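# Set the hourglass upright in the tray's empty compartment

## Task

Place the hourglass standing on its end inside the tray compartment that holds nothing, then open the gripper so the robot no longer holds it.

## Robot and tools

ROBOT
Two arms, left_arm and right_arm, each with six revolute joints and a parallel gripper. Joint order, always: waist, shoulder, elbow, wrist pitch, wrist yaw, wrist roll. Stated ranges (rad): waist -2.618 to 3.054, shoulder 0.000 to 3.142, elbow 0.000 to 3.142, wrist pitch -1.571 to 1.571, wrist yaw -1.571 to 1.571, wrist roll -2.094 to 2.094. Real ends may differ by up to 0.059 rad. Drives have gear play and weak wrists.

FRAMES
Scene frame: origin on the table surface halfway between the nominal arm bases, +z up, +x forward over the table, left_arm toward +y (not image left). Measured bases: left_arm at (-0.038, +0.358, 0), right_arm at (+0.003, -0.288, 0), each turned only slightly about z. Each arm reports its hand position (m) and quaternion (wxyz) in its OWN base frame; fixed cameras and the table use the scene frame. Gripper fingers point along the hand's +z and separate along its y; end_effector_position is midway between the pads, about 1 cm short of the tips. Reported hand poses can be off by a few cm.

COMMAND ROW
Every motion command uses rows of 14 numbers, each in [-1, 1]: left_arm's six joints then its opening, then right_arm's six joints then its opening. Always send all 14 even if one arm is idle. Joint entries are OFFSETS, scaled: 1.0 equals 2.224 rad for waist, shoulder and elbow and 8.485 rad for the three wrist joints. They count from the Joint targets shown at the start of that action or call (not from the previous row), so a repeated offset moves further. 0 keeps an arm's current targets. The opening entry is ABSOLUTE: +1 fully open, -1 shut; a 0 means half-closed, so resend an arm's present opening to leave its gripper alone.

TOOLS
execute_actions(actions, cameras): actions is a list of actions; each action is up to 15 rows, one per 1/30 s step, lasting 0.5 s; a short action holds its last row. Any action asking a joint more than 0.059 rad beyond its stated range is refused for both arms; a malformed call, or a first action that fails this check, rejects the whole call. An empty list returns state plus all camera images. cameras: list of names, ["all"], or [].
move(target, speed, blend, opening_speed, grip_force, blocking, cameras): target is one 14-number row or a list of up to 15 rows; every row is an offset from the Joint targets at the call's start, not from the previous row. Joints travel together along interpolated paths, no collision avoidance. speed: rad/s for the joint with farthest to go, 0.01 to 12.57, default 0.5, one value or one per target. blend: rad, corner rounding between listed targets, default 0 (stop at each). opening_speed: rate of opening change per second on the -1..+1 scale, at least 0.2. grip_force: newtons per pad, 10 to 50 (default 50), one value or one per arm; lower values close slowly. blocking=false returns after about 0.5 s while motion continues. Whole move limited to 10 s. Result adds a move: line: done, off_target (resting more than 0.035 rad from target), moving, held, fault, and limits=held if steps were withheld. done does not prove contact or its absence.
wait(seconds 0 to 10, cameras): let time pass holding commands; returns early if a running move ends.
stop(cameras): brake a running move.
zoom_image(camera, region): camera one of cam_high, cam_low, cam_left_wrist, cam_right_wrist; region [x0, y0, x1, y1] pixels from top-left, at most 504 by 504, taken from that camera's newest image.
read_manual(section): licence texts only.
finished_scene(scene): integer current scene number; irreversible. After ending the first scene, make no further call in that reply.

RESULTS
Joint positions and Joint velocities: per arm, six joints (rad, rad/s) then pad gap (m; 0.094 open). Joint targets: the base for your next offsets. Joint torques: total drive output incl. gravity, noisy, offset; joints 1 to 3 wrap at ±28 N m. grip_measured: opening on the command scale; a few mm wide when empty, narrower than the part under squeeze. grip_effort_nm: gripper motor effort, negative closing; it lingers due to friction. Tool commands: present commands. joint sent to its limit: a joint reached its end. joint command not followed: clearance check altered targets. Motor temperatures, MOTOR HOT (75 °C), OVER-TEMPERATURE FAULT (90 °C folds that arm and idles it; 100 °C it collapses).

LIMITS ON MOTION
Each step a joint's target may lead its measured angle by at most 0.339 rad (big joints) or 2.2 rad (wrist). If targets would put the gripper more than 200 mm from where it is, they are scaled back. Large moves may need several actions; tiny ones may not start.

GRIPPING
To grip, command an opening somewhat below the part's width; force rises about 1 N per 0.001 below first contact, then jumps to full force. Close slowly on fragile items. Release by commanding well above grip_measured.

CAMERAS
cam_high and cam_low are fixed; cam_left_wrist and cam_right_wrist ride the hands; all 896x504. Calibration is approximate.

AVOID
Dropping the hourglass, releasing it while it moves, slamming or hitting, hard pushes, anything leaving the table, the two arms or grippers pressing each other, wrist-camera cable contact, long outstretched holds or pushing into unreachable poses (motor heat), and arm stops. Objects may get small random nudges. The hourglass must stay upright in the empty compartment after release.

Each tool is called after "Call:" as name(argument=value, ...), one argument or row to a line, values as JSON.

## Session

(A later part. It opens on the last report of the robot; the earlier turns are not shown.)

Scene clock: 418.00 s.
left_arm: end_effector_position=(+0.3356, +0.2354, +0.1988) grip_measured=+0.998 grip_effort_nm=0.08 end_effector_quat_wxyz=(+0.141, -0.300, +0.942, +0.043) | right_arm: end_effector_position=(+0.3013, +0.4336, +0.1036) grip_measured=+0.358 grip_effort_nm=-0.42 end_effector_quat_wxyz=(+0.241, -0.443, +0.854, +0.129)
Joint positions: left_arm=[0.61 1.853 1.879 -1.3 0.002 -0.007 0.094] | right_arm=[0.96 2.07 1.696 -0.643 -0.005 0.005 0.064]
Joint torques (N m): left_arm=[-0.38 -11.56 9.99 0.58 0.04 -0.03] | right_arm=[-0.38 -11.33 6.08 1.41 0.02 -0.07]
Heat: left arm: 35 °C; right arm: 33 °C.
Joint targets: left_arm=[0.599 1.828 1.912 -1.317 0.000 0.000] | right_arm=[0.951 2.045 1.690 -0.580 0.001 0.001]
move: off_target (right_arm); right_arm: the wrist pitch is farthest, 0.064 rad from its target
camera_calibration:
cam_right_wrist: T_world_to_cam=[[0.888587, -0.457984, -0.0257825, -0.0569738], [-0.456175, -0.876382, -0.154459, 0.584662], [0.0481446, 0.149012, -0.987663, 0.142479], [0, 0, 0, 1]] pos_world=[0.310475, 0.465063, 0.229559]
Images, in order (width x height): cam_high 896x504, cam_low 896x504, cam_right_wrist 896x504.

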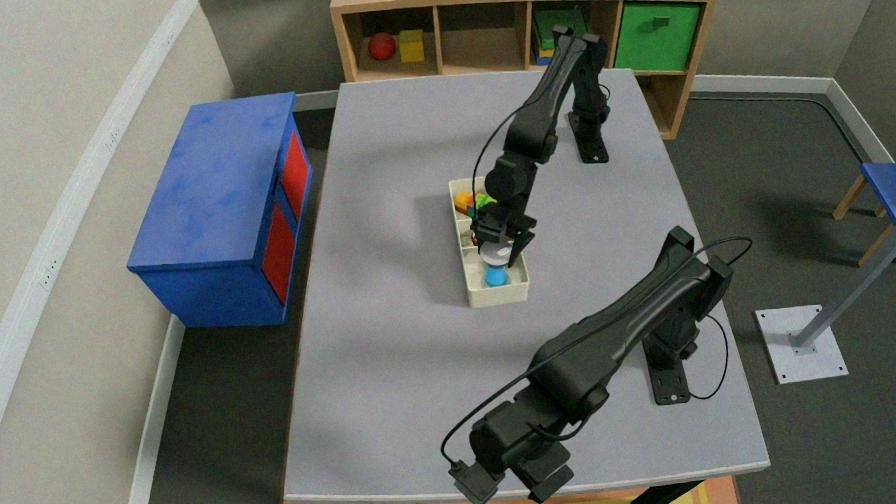

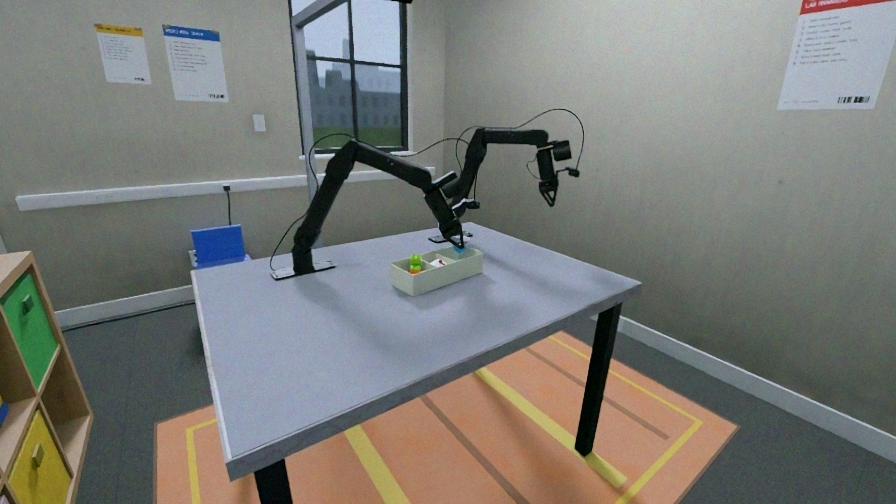

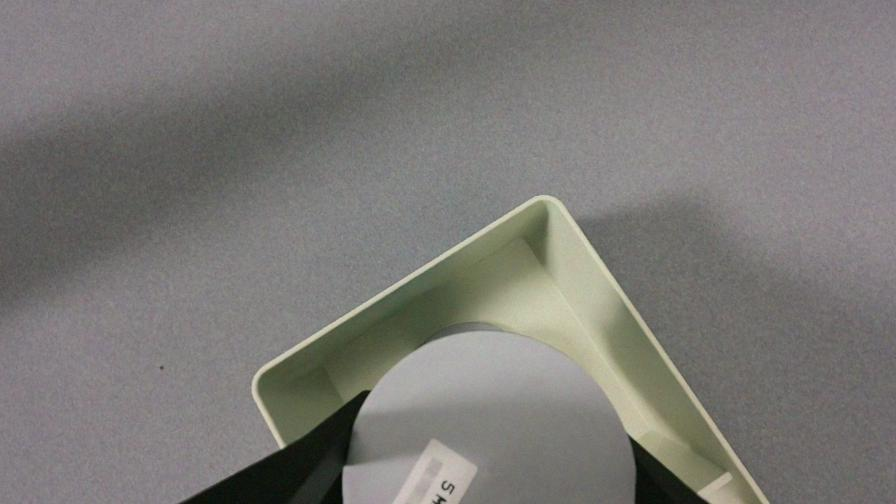

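Call:
move(
  target=[
    [0, 0, 0, 0, 0, 0, 1.0, 0,0,0,0,0,0,1.0],
    [0, 0, 0, 0, 0, 0, 1.0, 0,0.004,0.1724,-0.0458,0,0,1.0],
  ],
  speed=1.0,
  opening_speed=1.5,
  cameras=["cam_high", "cam_low", "cam_right_wrist"],
)

Scene clock: 425.73 s.
left_arm: end_effector_position=(+0.3356, +0.2354, +0.1988) grip_measured=+0.998 grip_effort_nm=0.08 end_effector_quat_wxyz=(+0.141, -0.300, +0.942, +0.043) | right_arm: end_effector_position=(+0.3052, +0.4392, +0.1973) grip_measured=+0.997 grip_effort_nm=0.17 end_effector_quat_wxyz=(+0.262, -0.440, +0.848, +0.140)
Joint positions: left_arm=[0.61 1.853 1.879 -1.3 0.002 -0.007 0.094] | right_arm=[0.96 2.07 2.042 -0.941 -0.005 0.005 0.094]
Joint torques (N m): left_arm=[-0.4 -11.56 9.85 0.55 0.04 -0.05] | right_arm=[-0.36 -10.55 9.32 0.65 0.03 -0.08]
Heat: left arm: 35 °C; right arm: 33 °C.
Joint targets: left_arm=[0.599 1.828 1.912 -1.317 0.000 0.000] | right_arm=[0.951 2.054 2.074 -0.968 0.001 0.001]
move: done
camera_calibration:
cam_right_wrist: T_world_to_cam=[[0.88923, -0.457058, -0.0191969, -0.0573589], [-0.451141, -0.869222, -0.202299, 0.610572], [0.0757763, 0.188551, -0.979136, 0.206468], [0, 0, 0, 1]] pos_world=[0.310814, 0.465576, 0.324578]
Images, in order (width x height): cam_high 896x504, cam_low 896x504, cam_right_wrist 896x504.

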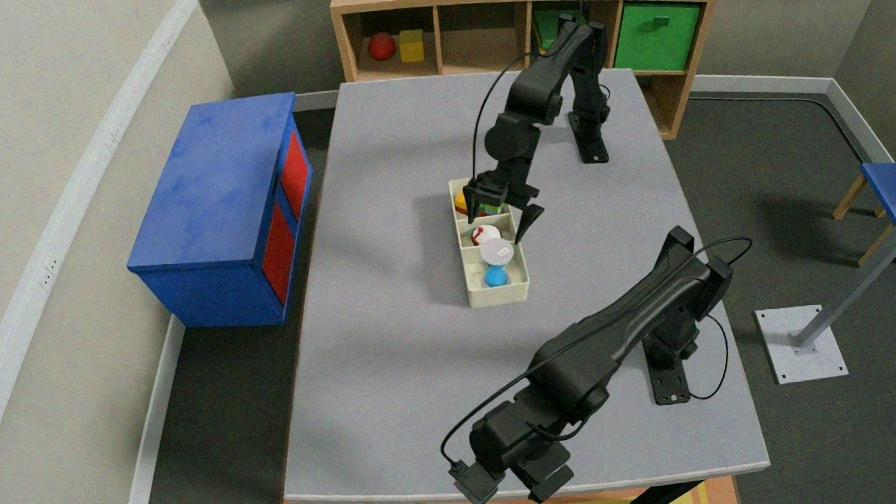

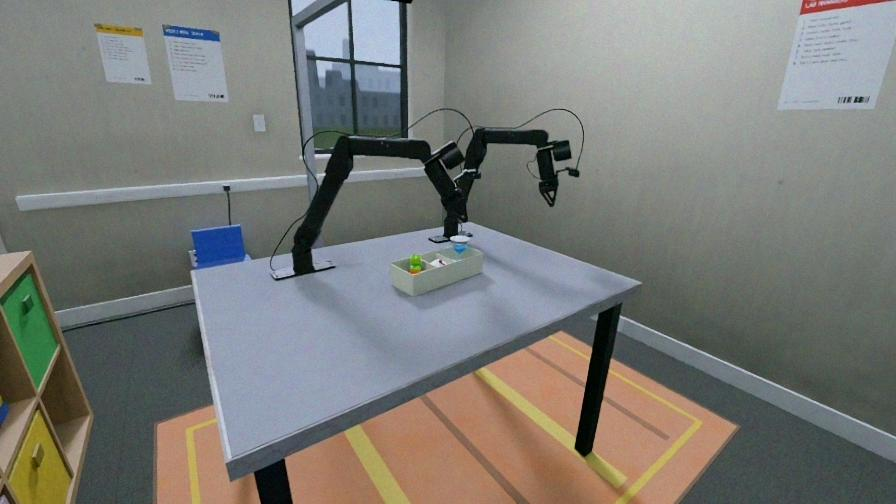

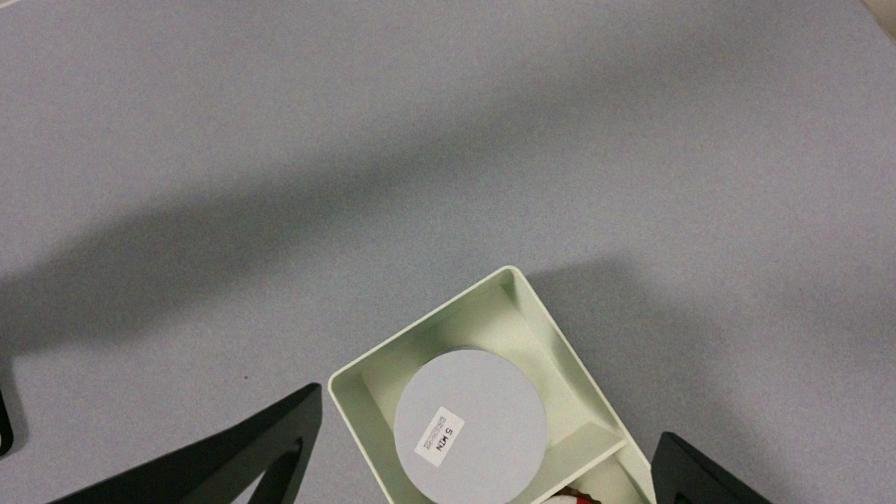

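Call:
finished_scene(
  scene=1,
)

The scene is finished: the task was done.


## Next scene

The same job, from a new start.

Call:
execute_actions(
  actions=[],
)

Call:
zoom_image(
  camera="cam_high",
  region=[400, 130, 650, 400],
)

Scene clock: 0.00 s.
left_arm: end_effector_position=(+0.3876, +0.0132, +0.1315) grip_measured=+1.000 grip_effort_nm=n/a end_effector_quat_wxyz=(+0.665, -0.031, +0.744, +0.055) | right_arm: end_effector_position=(+0.3773, +0.0285, +0.1404) grip_measured=+1.000 grip_effort_nm=n/a end_effector_quat_wxyz=(+0.674, -0.010, +0.738, -0.017)
Joint positions: left_arm=[-0.048 1.585 0.253 1.222 -0.172 0.022 0.094] | right_arm=[0.149 1.513 0.222 1.199 0.159 -0.023 0.094]
Joint velocities: within noise
Joint torques (N m): no reading
Motor temperatures (°C): left_arm=[21 28 27 22 20 22 20] | right_arm=[21 23 30 26 21 19 20]
Heat: left arm: 28 °C; right arm: 30 °C.
Joint targets: left_arm=[-0.042 1.568 0.265 1.235 -0.177 0.019] | right_arm=[0.155 1.498 0.236 1.212 0.164 -0.018]
Tool commands: left_gripper/opening=+1.0 right_gripper/opening=+1.0
camera_calibration:
cam_left_wrist: T_world_to_cam=[[0.200748, -0.979292, 0.0262373, -0.0595941], [-0.454999, -0.116923, -0.882782, 0.347345], [0.867569, 0.165279, -0.469049, -0.158846], [0, 0, 0, 1]] pos_world=[0.307815, 0.00850648, 0.233687]
cam_right_wrist: T_world_to_cam=[[0.0891168, -0.986976, 0.133925, -0.0147503], [-0.467073, -0.16017, -0.869591, 0.354144], [0.879716, 0.0149426, -0.475264, -0.146321], [0, 0, 0, 1]] pos_world=[0.295447, 0.0443513, 0.240395]

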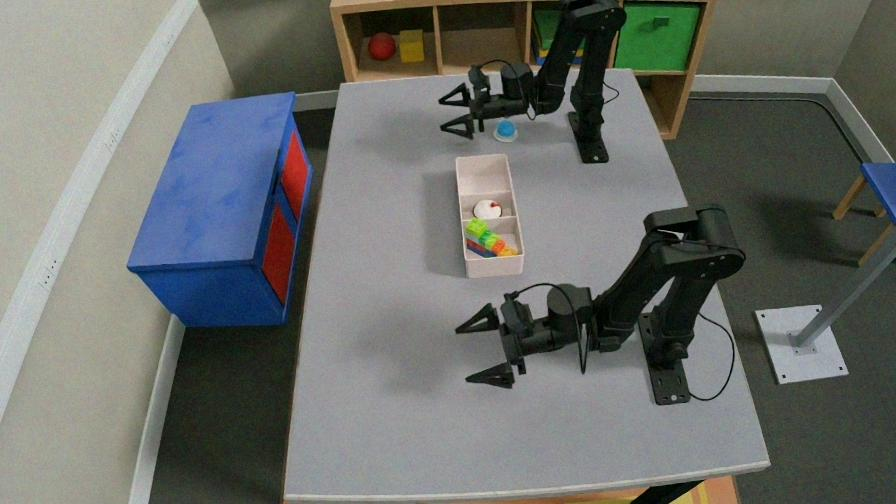

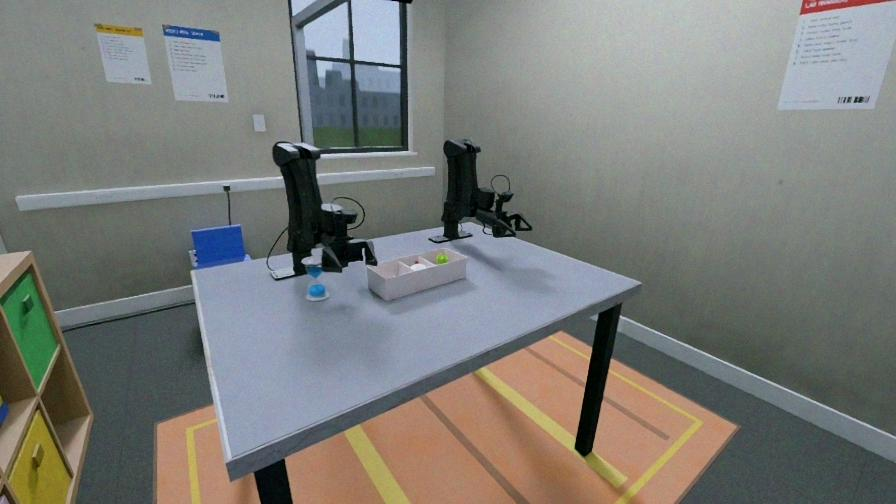

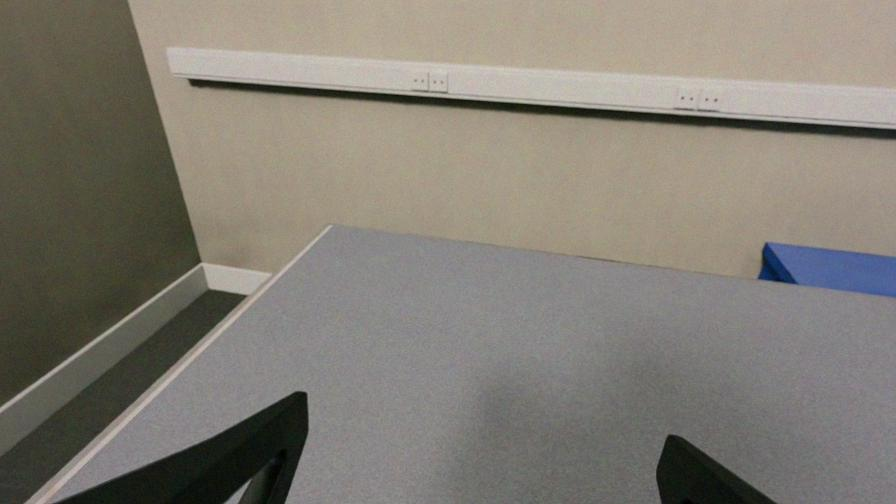

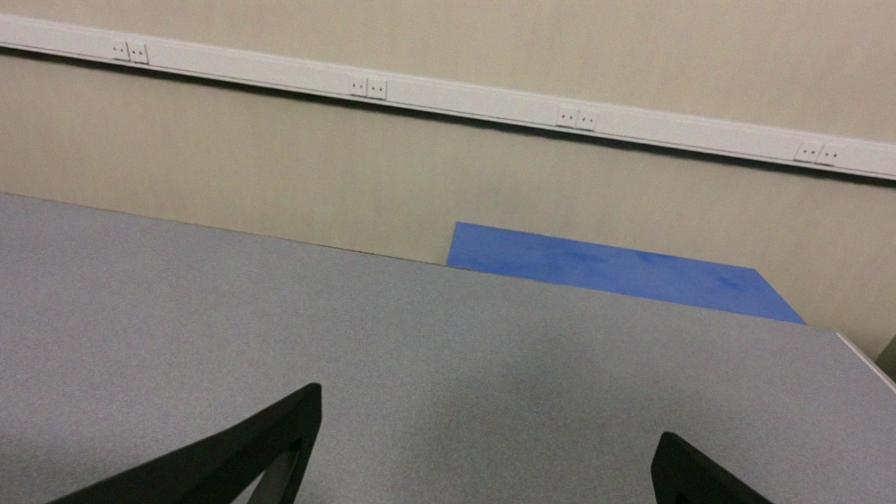

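Scaled by 1.867 from the camera's 896x504 image, which has a finer 1280x720 frame.

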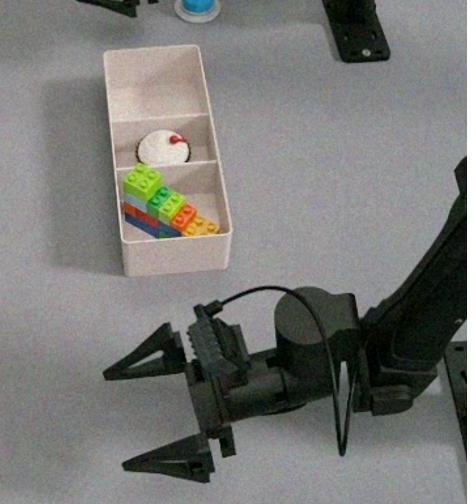

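Call:
move(
  target=[
    [0,0,0,0,0,0,1.0, 0,-0.0665,0.3435,-0.1193,-0.0193,0.0021,1.0],
    [0,0,0,0,0,0,1.0, -0.1407,-0.1799,0.4573,-0.3031,-0.0193,0.0021,1.0],
  ],
  speed=[1.5, 2.0],
  blend=[0.15, 0],
  cameras=["cam_right_wrist"],
)

Scene clock: 13.17 s.
left_arm: end_effector_position=(+0.3876, +0.0132, +0.1315) grip_measured=+1.000 grip_effort_nm=-0.02 end_effector_quat_wxyz=(+0.665, -0.031, +0.744, +0.055) | right_arm: end_effector_position=(+0.2214, -0.0335, +0.2016) grip_measured=+1.000 grip_effort_nm=0.02 end_effector_quat_wxyz=(+0.164, +0.068, +0.984, -0.015)
Joint positions: left_arm=[-0.048 1.585 0.253 1.222 -0.172 0.022 0.094] | right_arm=[-0.154 1.117 1.211 -1.333 0.001 -0.015 0.094]
Joint torques (N m): left_arm=[0.1 -5.7 6.26 2.08 0 -0.01] | right_arm=[-0.68 -2.51 9.81 0.35 -0.04 0.13]
Motor temperatures (°C): left_arm=[21 28 28 27 20 22 20] | right_arm=[21 23 31 28 21 19 20]
Heat: left arm: 28 °C; right arm: 31 °C.
Joint targets: left_arm=[-0.042 1.568 0.265 1.235 -0.177 0.019] | right_arm=[-0.158 1.097 1.253 -1.359 0.000 -0.001]
move: off_target (right_arm); right_arm: the elbow is farthest, 0.042 rad from its target
camera_calibration:
cam_right_wrist: T_world_to_cam=[[-0.0109443, -0.999032, -0.0426086, -0.0130151], [-0.997717, 0.0080705, 0.0670437, 0.258949], [-0.0666349, 0.0432451, -0.99684, 0.336476], [0, 0, 0, 1]] pos_world=[0.280637, -0.0296433, 0.317498]
Images, in order (width x height): cam_right_wrist 896x504.

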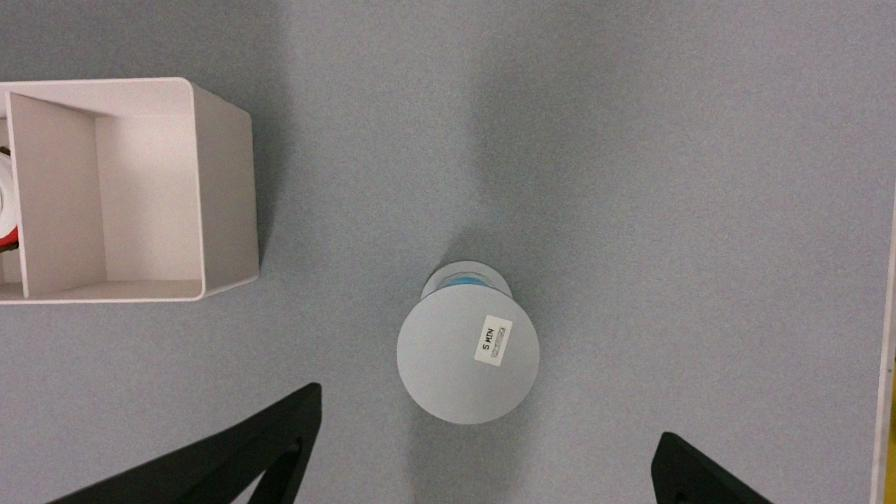

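Call:
move(
  target=[
    [0,0,0,0,0,0,1.0, 0,0,-0.1951,0.0467,0,0,1.0],
    [0,0,0,0,0,0,1.0, 0,0,-0.1951,0.0467,0,0,0.355],
    [0,0,0,0,0,0,1.0, 0,0,0,0,0,0,0.355],
    [0,0,0,0,0,0,1.0, 0.3161,0.2397,0.1776,0.0146,0,0,0.355],
  ],
  speed=[1.0, 1.0, 1.3, 1.3],
  blend=[0, 0, 0.08, 0],
  opening_speed=1.5,
  cameras=["cam_right_wrist", "cam_high"],
)

Scene clock: 36.37 s.
left_arm: end_effector_position=(+0.3876, +0.0132, +0.1315) grip_measured=+1.000 grip_effort_nm=-0.02 end_effector_quat_wxyz=(+0.665, -0.031, +0.744, +0.055) | right_arm: end_effector_position=(+0.2986, +0.1819, +0.1875) grip_measured=+0.361 grip_effort_nm=-0.32 end_effector_quat_wxyz=(+0.121, -0.273, +0.954, +0.033)
Joint positions: left_arm=[-0.048 1.585 0.253 1.222 -0.172 0.022 0.094] | right_arm=[0.544 1.646 1.599 -1.272 0 -0.014 0.064]
Joint torques (N m): left_arm=[0.25 -5.72 6.13 2.07 0 -0.07] | right_arm=[-0.64 -6.48 10.61 0.8 0.07 0.12]
Heat: left arm: 31 °C; right arm: 32 °C.
Joint targets: left_arm=[-0.042 1.568 0.265 1.235 -0.177 0.019] | right_arm=[0.545 1.631 1.648 -1.236 0.000 -0.001]
move: off_target (right_arm); target 2's new numbers were sent with right_arm's wrist pitch 0.050 rad from that target; right_arm: the elbow is farthest, 0.049 rad from its target
camera_calibration:
cam_right_wrist: T_world_to_cam=[[0.629431, -0.775064, -0.0556026, -0.0269686], [-0.762906, -0.629979, 0.14526, 0.366452], [-0.147615, -0.0490118, -0.98783, 0.357505], [0, 0, 0, 1]] pos_world=[0.349317, 0.227477, 0.298423]
Images, in order (width x height): cam_high 896x504, cam_right_wrist 896x504.

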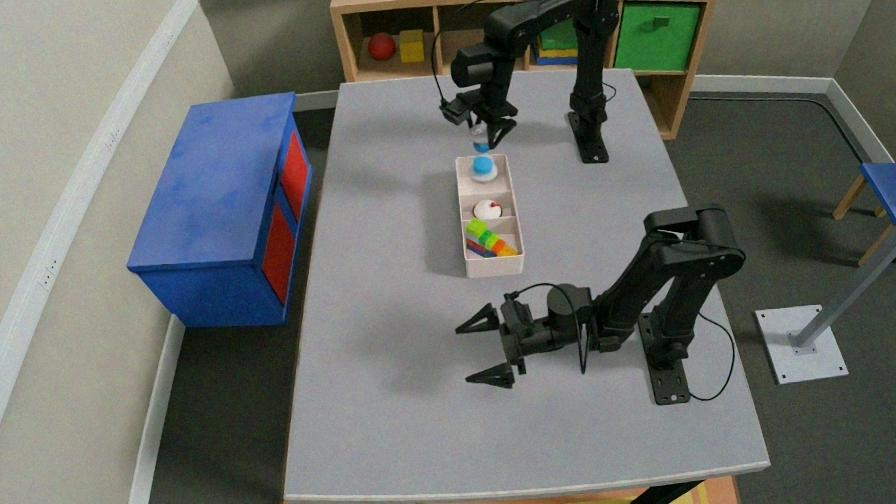

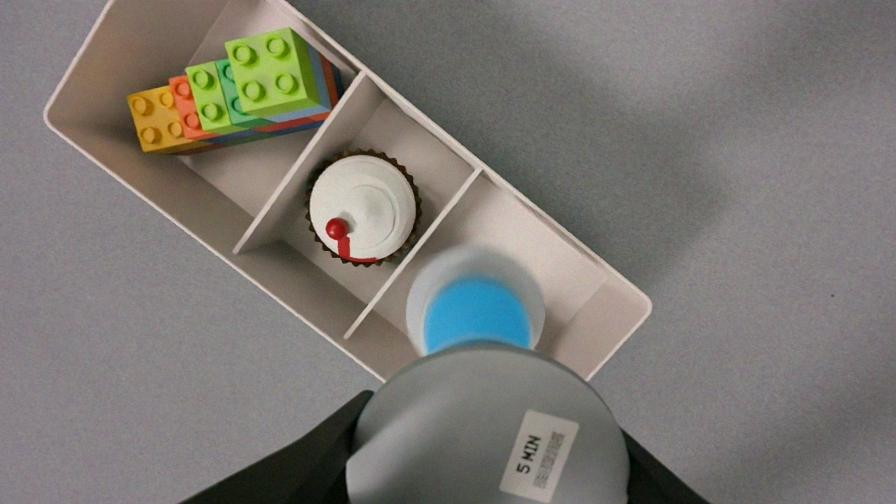

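Call:
move(
  target=[
    [0,0,0,0,0,0,1.0, -0.0135,0,-0.1749,0.0424,0,0,0.355],
    [0,0,0,0,0,0,1.0, -0.0135,0,-0.1749,0.0424,0,0,0.8],
    [0,0,0,0,0,0,1.0, -0.0135,0,-0.02,0,0,0,0.8],
  ],
  speed=[0.8, 1.0, 1.2],
  opening_speed=1.5,
  cameras=["cam_right_wrist", "cam_high", "cam_low"],
)

Scene clock: 46.57 s.
left_arm: end_effector_position=(+0.3876, +0.0132, +0.1315) grip_measured=+1.000 grip_effort_nm=-0.02 end_effector_quat_wxyz=(+0.665, -0.031, +0.744, +0.055) | right_arm: end_effector_position=(+0.3094, +0.1827, +0.1839) grip_measured=+0.797 grip_effort_nm=0.15 end_effector_quat_wxyz=(+0.138, -0.265, +0.954, +0.041)
Joint positions: left_arm=[-0.048 1.585 0.253 1.222 -0.172 0.022 0.094] | right_arm=[0.526 1.645 1.573 -1.211 -0.009 -0.014 0.084]
Joint torques (N m): left_arm=[0.14 -5.72 6.16 2.04 -0.01 -0.04] | right_arm=[-0.77 -6.46 8.92 0.29 0.09 0.12]
Motor temperatures (°C): left_arm=[21 28 28 32 20 22 20] | right_arm=[21 24 32 27 21 19 20]
Heat: left arm: 32 °C; right arm: 32 °C.
Joint targets: left_arm=[-0.042 1.568 0.265 1.235 -0.177 0.019] | right_arm=[0.515 1.631 1.603 -1.236 0.000 -0.001]
move: done; target 2's new numbers were sent with right_arm's wrist pitch 0.063 rad from that target
camera_calibration:
cam_right_wrist: T_world_to_cam=[[0.618568, -0.783491, -0.0592884, -0.0278593], [-0.776303, -0.621057, 0.107897, 0.385055], [-0.121358, -0.020716, -0.992393, 0.343078], [0, 0, 0, 1]] pos_world=[0.357787, 0.224421, 0.29727]
Images, in order (width x height): cam_high 896x504, cam_low 896x504, cam_right_wrist 896x504.

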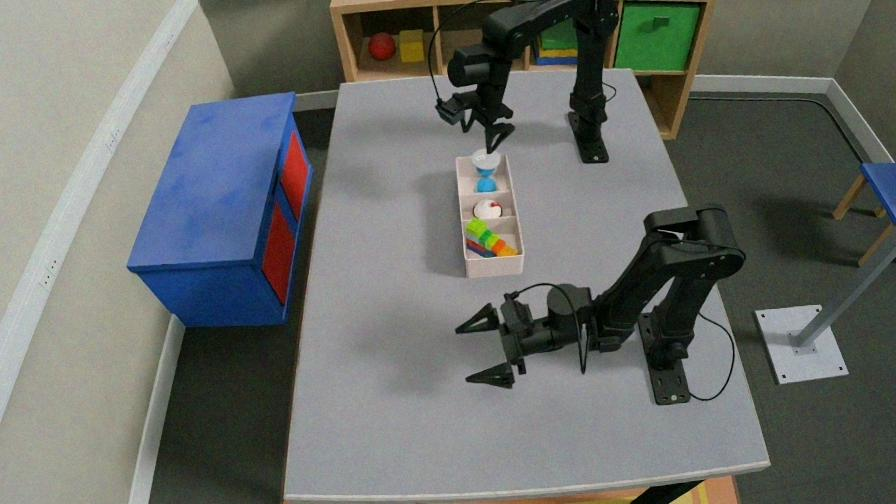

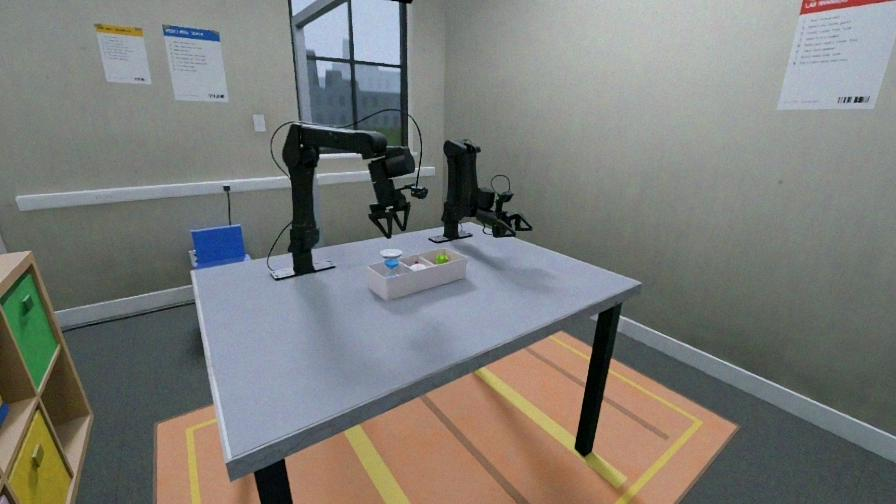

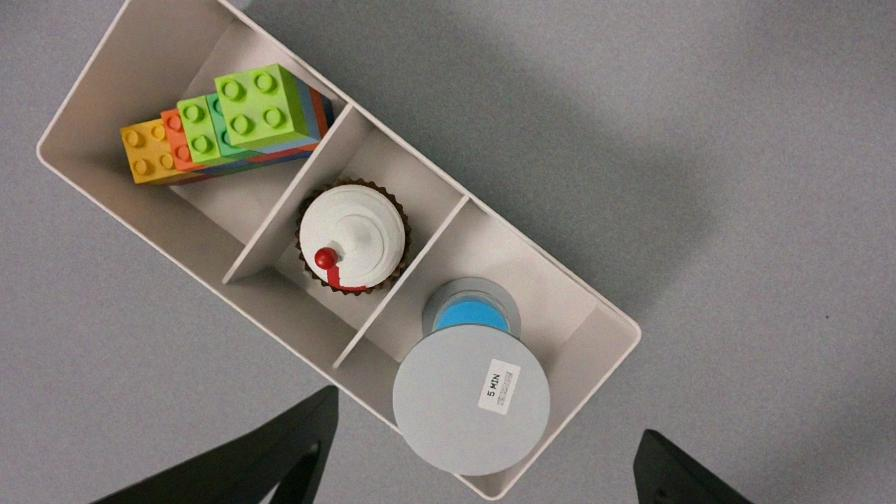

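The hourglass is standing upright in the empty compartment and the gripper is clear of it.

Call:
finished_scene(
  scene=2,
)

The scene is finished: the task was done.


## Next scene

The same job, from a new start.

Call:
execute_actions(
  actions=[],
)

Call:
zoom_image(
  camera="cam_high",
  region=[400, 100, 650, 400],
)

Scene clock: 0.00 s.
left_arm: end_effector_position=(+0.2397, -0.0937, +0.3189) grip_measured=+1.000 grip_effort_nm=n/a end_effector_quat_wxyz=(+0.507, +0.128, +0.848, -0.086) | right_arm: end_effector_position=(+0.2699, +0.1980, +0.2090) grip_measured=+1.000 grip_effort_nm=n/a end_effector_quat_wxyz=(+0.554, -0.009, +0.731, +0.398)
Joint positions: left_arm=[-0.47 0.748 1.092 -0.838 -0.133 -0.09 0.094] | right_arm=[0.624 0.876 0.249 0.558 -0.011 0.609 0.094]
Joint velocities: within noise
Joint torques (N m): no reading
Motor temperatures (°C): left_arm=[21 26 25 23 20 22 20] | right_arm=[21 22 29 25 21 19 20]
Heat: left arm: 26 °C; right arm: 29 °C.
Joint targets: left_arm=[-0.464 0.751 1.109 -0.826 -0.139 -0.086] | right_arm=[0.619 0.863 0.271 0.576 -0.006 0.600]
Tool commands: left_gripper/opening=+1.0 right_gripper/opening=+1.0
camera_calibration:
cam_left_wrist: T_world_to_cam=[[-0.2072, -0.977144, 0.0475115, -0.0484066], [-0.75657, 0.12926, -0.64101, 0.451282], [0.620218, -0.168763, -0.766061, 0.197812], [0, 0, 0, 1]] pos_world=[0.20871, -0.0722497, 0.443112]
cam_right_wrist: T_world_to_cam=[[0.561402, -0.669912, -0.485845, 0.092128], [-0.601001, 0.0735338, -0.795859, 0.365186], [0.568882, 0.73879, -0.361336, -0.105014], [0, 0, 0, 1]] pos_world=[0.227497, 0.112448, 0.297451]

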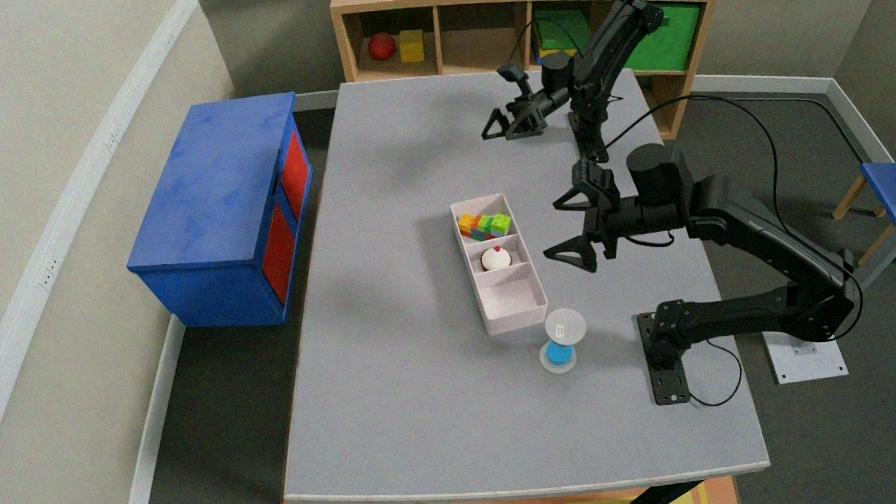

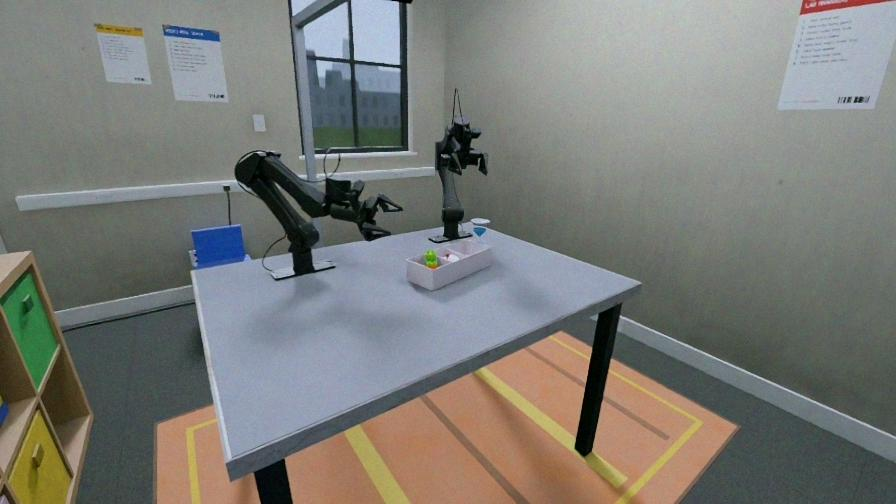

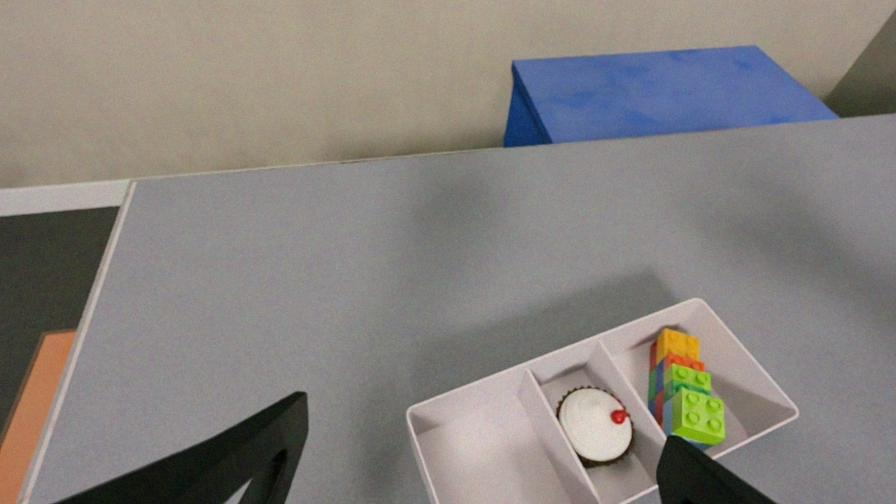

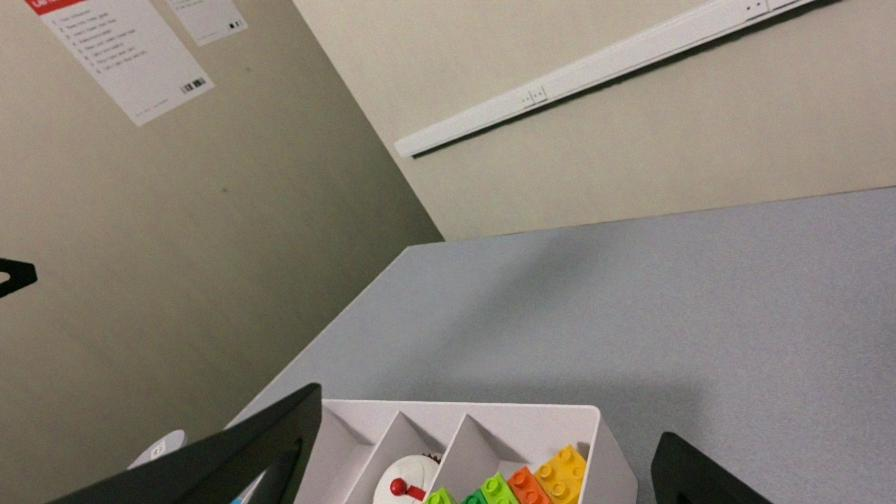

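Scaled by 1.680 from the camera's 896x504 image, which has a finer 1280x720 frame.

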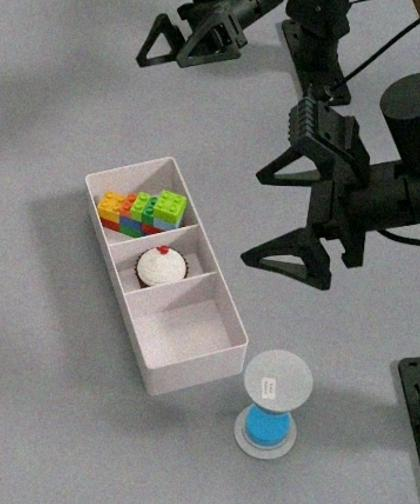

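Call:
move(
  target=[0.1470,0.1479,0.0531,-0.0641,0.0164,0.0101,1.0, 0,0,0,0,0,0,1.0],
  speed=1.5,
  cameras=["cam_left_wrist"],
)

Scene clock: 7.27 s.
left_arm: end_effector_position=(+0.2123, -0.0304, +0.1978) grip_measured=+1.000 grip_effort_nm=-0.02 end_effector_quat_wxyz=(+0.156, +0.068, +0.985, -0.011) | right_arm: end_effector_position=(+0.2699, +0.1980, +0.2090) grip_measured=+1.000 grip_effort_nm=0.02 end_effector_quat_wxyz=(+0.554, -0.009, +0.731, +0.398)
Joint positions: left_arm=[-0.149 1.094 1.189 -1.351 -0.003 -0.011 0.094] | right_arm=[0.624 0.876 0.249 0.558 -0.011 0.609 0.094]
Joint torques (N m): left_arm=[0.65 -2.48 10.28 0.64 0.11 0.02] | right_arm=[-0.02 -1.17 8.9 1.57 0.03 -0.04]
Heat: left arm: 26 °C; right arm: 30 °C.
Joint targets: left_arm=[-0.138 1.080 1.227 -1.369 0.000 0.000] | right_arm=[0.619 0.863 0.271 0.576 -0.006 0.600]
move: off_target (left_arm); left_arm: the elbow is farthest, 0.039 rad from its target
camera_calibration:
cam_left_wrist: T_world_to_cam=[[-0.0423959, -0.998027, -0.0463168, -0.00342997], [-0.997213, 0.0394215, 0.0633478, 0.253722], [-0.0613969, 0.0488734, -0.996916, 0.329651], [0, 0, 0, 1]] pos_world=[0.273109, -0.0295365, 0.312403]
Images, in order (width x height): cam_left_wrist 896x504.

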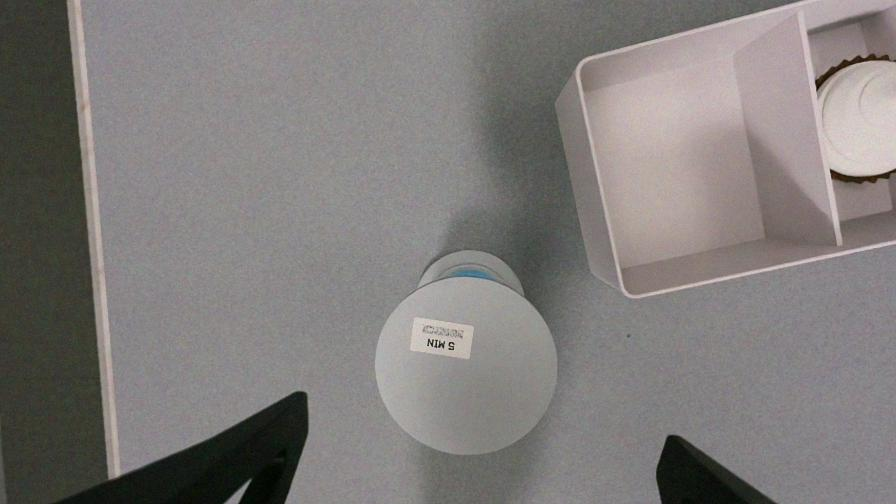

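Call:
move(
  target=[
    [0.0067,0,-0.1655,0.0408,0,0,1.0, 0,0,0,0,0,0,1.0],
    [0.0067,0,-0.1655,0.0408,0,0,0.46, 0,0,0,0,0,0,1.0],
  ],
  speed=[1.0,1.0],
  opening_speed=1.2,
  cameras=["cam_left_wrist"],
)

Scene clock: 26.77 s.
left_arm: end_effector_position=(+0.2171, -0.0254, +0.1142) grip_measured=+0.465 grip_effort_nm=-0.72 end_effector_quat_wxyz=(+0.138, +0.060, +0.989, -0.007) | right_arm: end_effector_position=(+0.2699, +0.1980, +0.2090) grip_measured=+1.000 grip_effort_nm=0.02 end_effector_quat_wxyz=(+0.554, -0.009, +0.731, +0.398)
Joint positions: left_arm=[-0.125 1.091 0.86 -1.064 -0.004 -0.002 0.069] | right_arm=[0.624 0.876 0.249 0.558 -0.011 0.609 0.094]
Joint torques (N m): left_arm=[0.7 -2.52 7.06 1.14 0.09 0.05] | right_arm=[-0.02 -1.18 8.9 1.57 0.02 -0.04]
Heat: left arm: 28 °C; right arm: 31 °C.
Joint targets: left_arm=[-0.123 1.080 0.859 -1.023 0.000 0.000] | right_arm=[0.619 0.863 0.271 0.576 -0.006 0.600]
move: off_target (left_arm); target 2's new numbers were sent with left_arm's wrist pitch 0.041 rad from that target; left_arm: the wrist pitch is farthest, 0.041 rad from its target
camera_calibration:
cam_left_wrist: T_world_to_cam=[[-0.0281664, -0.99813, -0.0542563, -0.00435022], [-0.994639, 0.0225824, 0.100914, 0.258278], [-0.0995003, 0.0568078, -0.993415, 0.254414], [0, 0, 0, 1]] pos_world=[0.282085, -0.0246273, 0.226438]
Images, in order (width x height): cam_left_wrist 896x504.

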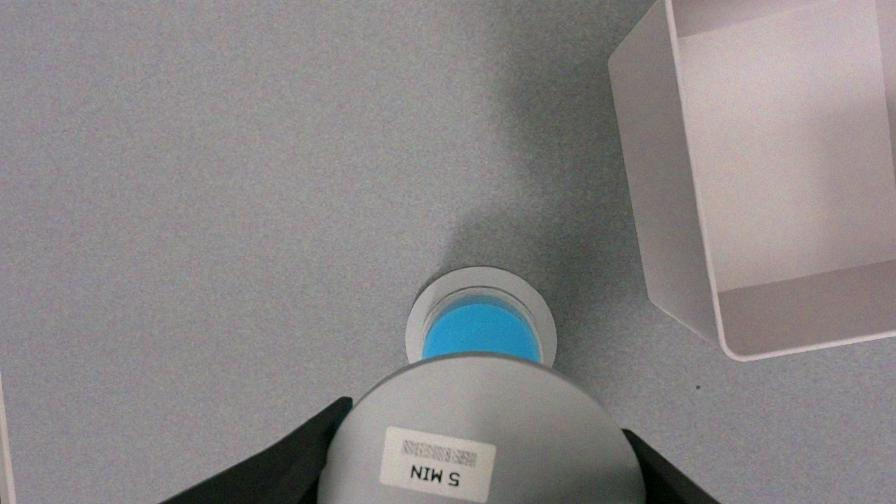

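Call:
move(
  target=[
    [0,0,0.1857,-0.0508,0,0,0.48, 0,0,0,0,0,0,1.0],
    [-0.1520,0.2181,0.3597,-0.0350,0,0,0.48, 0,0,0,0,0,0,1.0],
    [-0.1520,0.2181,0.1731,0.0111,0,0,0.48, 0,0,0,0,0,0,1.0],
  ],
  speed=[1.2,1.2,0.8],
  blend=[0.06,0.03,0],
  cameras=["cam_left_wrist","cam_low"],
)

Scene clock: 42.43 s.
left_arm: end_effector_position=(+0.2995, -0.1487, +0.1181) grip_measured=+0.484 grip_effort_nm=-0.26 end_effector_quat_wxyz=(+0.122, +0.224, +0.967, -0.028) | right_arm: end_effector_position=(+0.2699, +0.1980, +0.2090) grip_measured=+1.000 grip_effort_nm=0.02 end_effector_quat_wxyz=(+0.554, -0.009, +0.731, +0.398)
Joint positions: left_arm=[-0.465 1.574 1.247 -0.992 -0.003 -0.01 0.07] | right_arm=[0.624 0.876 0.249 0.558 -0.011 0.609 0.094]
Joint torques (N m): left_arm=[-0.1 -7.23 6.67 1.33 -0.04 0.01] | right_arm=[-0.02 -1.18 8.9 1.57 0.02 -0.04]
Motor temperatures (°C): left_arm=[21 26 27 25 20 22 20] | right_arm=[21 22 31 30 21 19 19]
Heat: left arm: 27 °C; right arm: 31 °C.
Joint targets: left_arm=[-0.461 1.565 1.244 -0.929 0.000 0.000] | right_arm=[0.619 0.863 0.271 0.576 -0.006 0.600]
move: off_target (left_arm); left_arm: the wrist pitch is farthest, 0.063 rad from its target
camera_calibration:
cam_left_wrist: T_world_to_cam=[[-0.354604, -0.933499, -0.0532548, -0.0175881], [-0.929793, 0.346038, 0.125466, 0.36847], [-0.098694, 0.0940066, -0.990668, 0.278451], [0, 0, 0, 1]] pos_world=[0.363846, -0.1701, 0.228685]
Images, in order (width x height): cam_low 896x504, cam_left_wrist 896x504.

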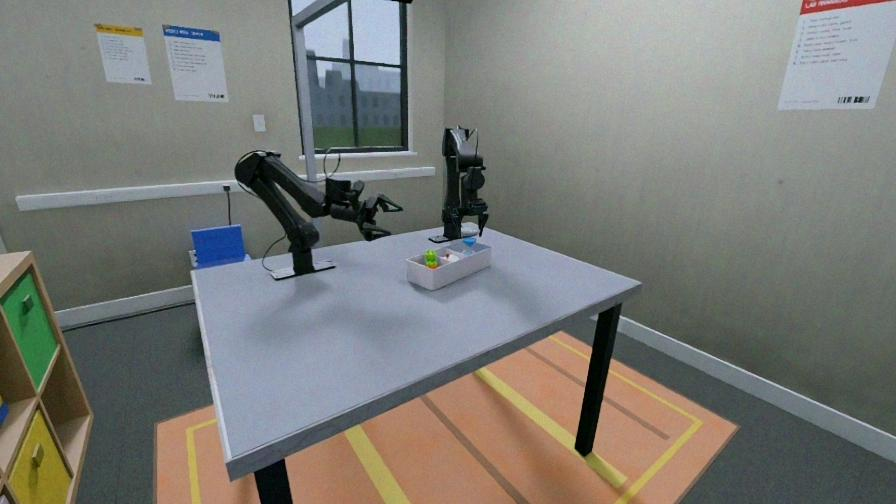

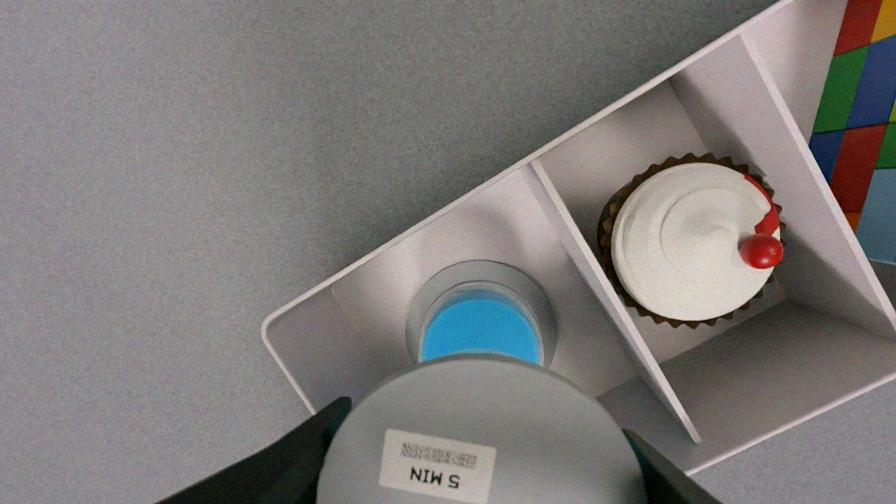

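Call:
move(
  target=[
    [0,0,0,0,0,0,0.85, 0,0,0,0,0,0,1.0],
    [0,0,0.16,-0.042,0,0,0.85, 0,0,0,0,0,0,1.0],
  ],
  speed=[1.0,1.2],
  opening_speed=1.5,
  cameras=["cam_left_wrist","cam_high"],
)

Scene clock: 46.43 s.
left_arm: end_effector_position=(+0.3042, -0.1529, +0.1999) grip_measured=+0.847 grip_effort_nm=0.12 end_effector_quat_wxyz=(+0.141, +0.224, +0.964, -0.037) | right_arm: end_effector_position=(+0.2699, +0.1980, +0.2090) grip_measured=+1.000 grip_effort_nm=0.02 end_effector_quat_wxyz=(+0.554, -0.009, +0.731, +0.398)
Joint positions: left_arm=[-0.465 1.581 1.57 -1.268 0.006 -0.01 0.087] | right_arm=[0.624 0.876 0.249 0.558 -0.011 0.609 0.094]
Joint torques (N m): left_arm=[-0.06 -7.94 9.72 0.56 0 0.02] | right_arm=[-0.02 -1.17 8.91 1.57 0.02 -0.04]
Heat: left arm: 27 °C; right arm: 31 °C.
Joint targets: left_arm=[-0.461 1.565 1.600 -1.285 0.000 0.000] | right_arm=[0.619 0.863 0.271 0.576 -0.006 0.600]
move: done
camera_calibration:
cam_left_wrist: T_world_to_cam=[[-0.355494, -0.933807, -0.0403654, -0.0178057], [-0.932268, 0.351147, 0.087018, 0.373243], [-0.0670838, 0.0685658, -0.995389, 0.34785], [0, 0, 0, 1]] pos_world=[0.364967, -0.171541, 0.313048]
Images, in order (width x height): cam_high 896x504, cam_left_wrist 896x504.

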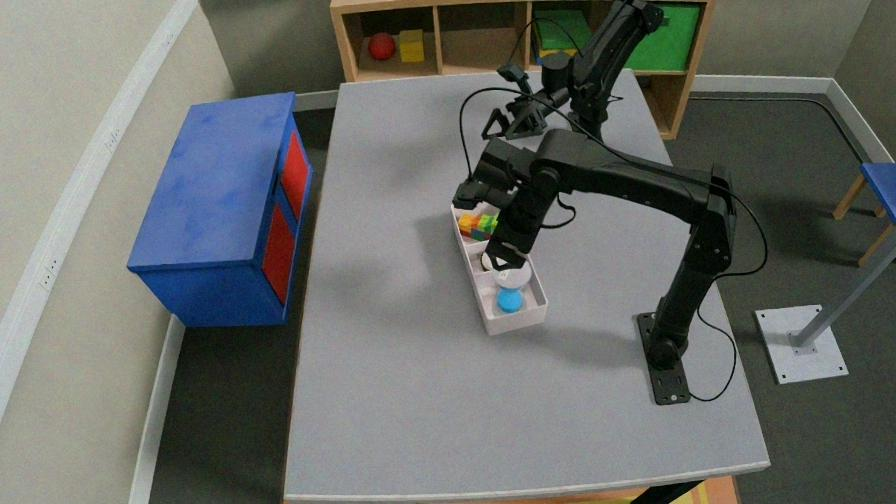

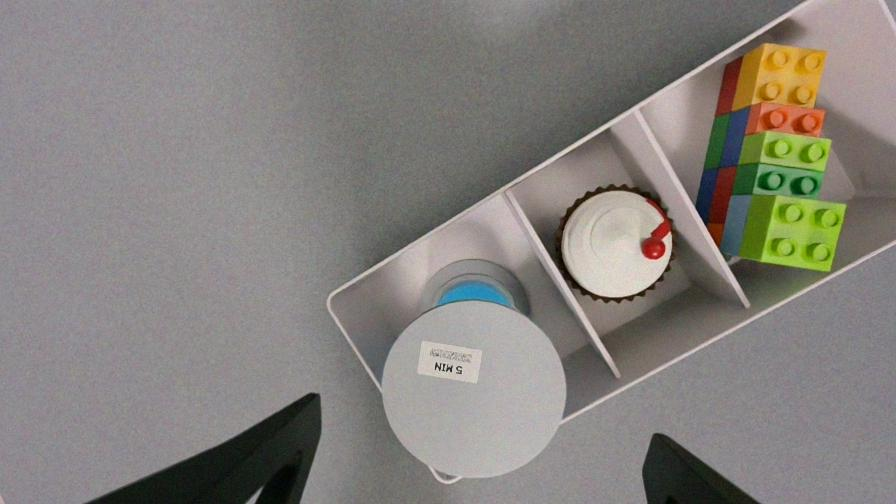

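The hourglass is upright in the empty compartment, released, and the gripper is clear.

Call:
finished_scene(
  scene=3,
)

The scene is finished: the task was done.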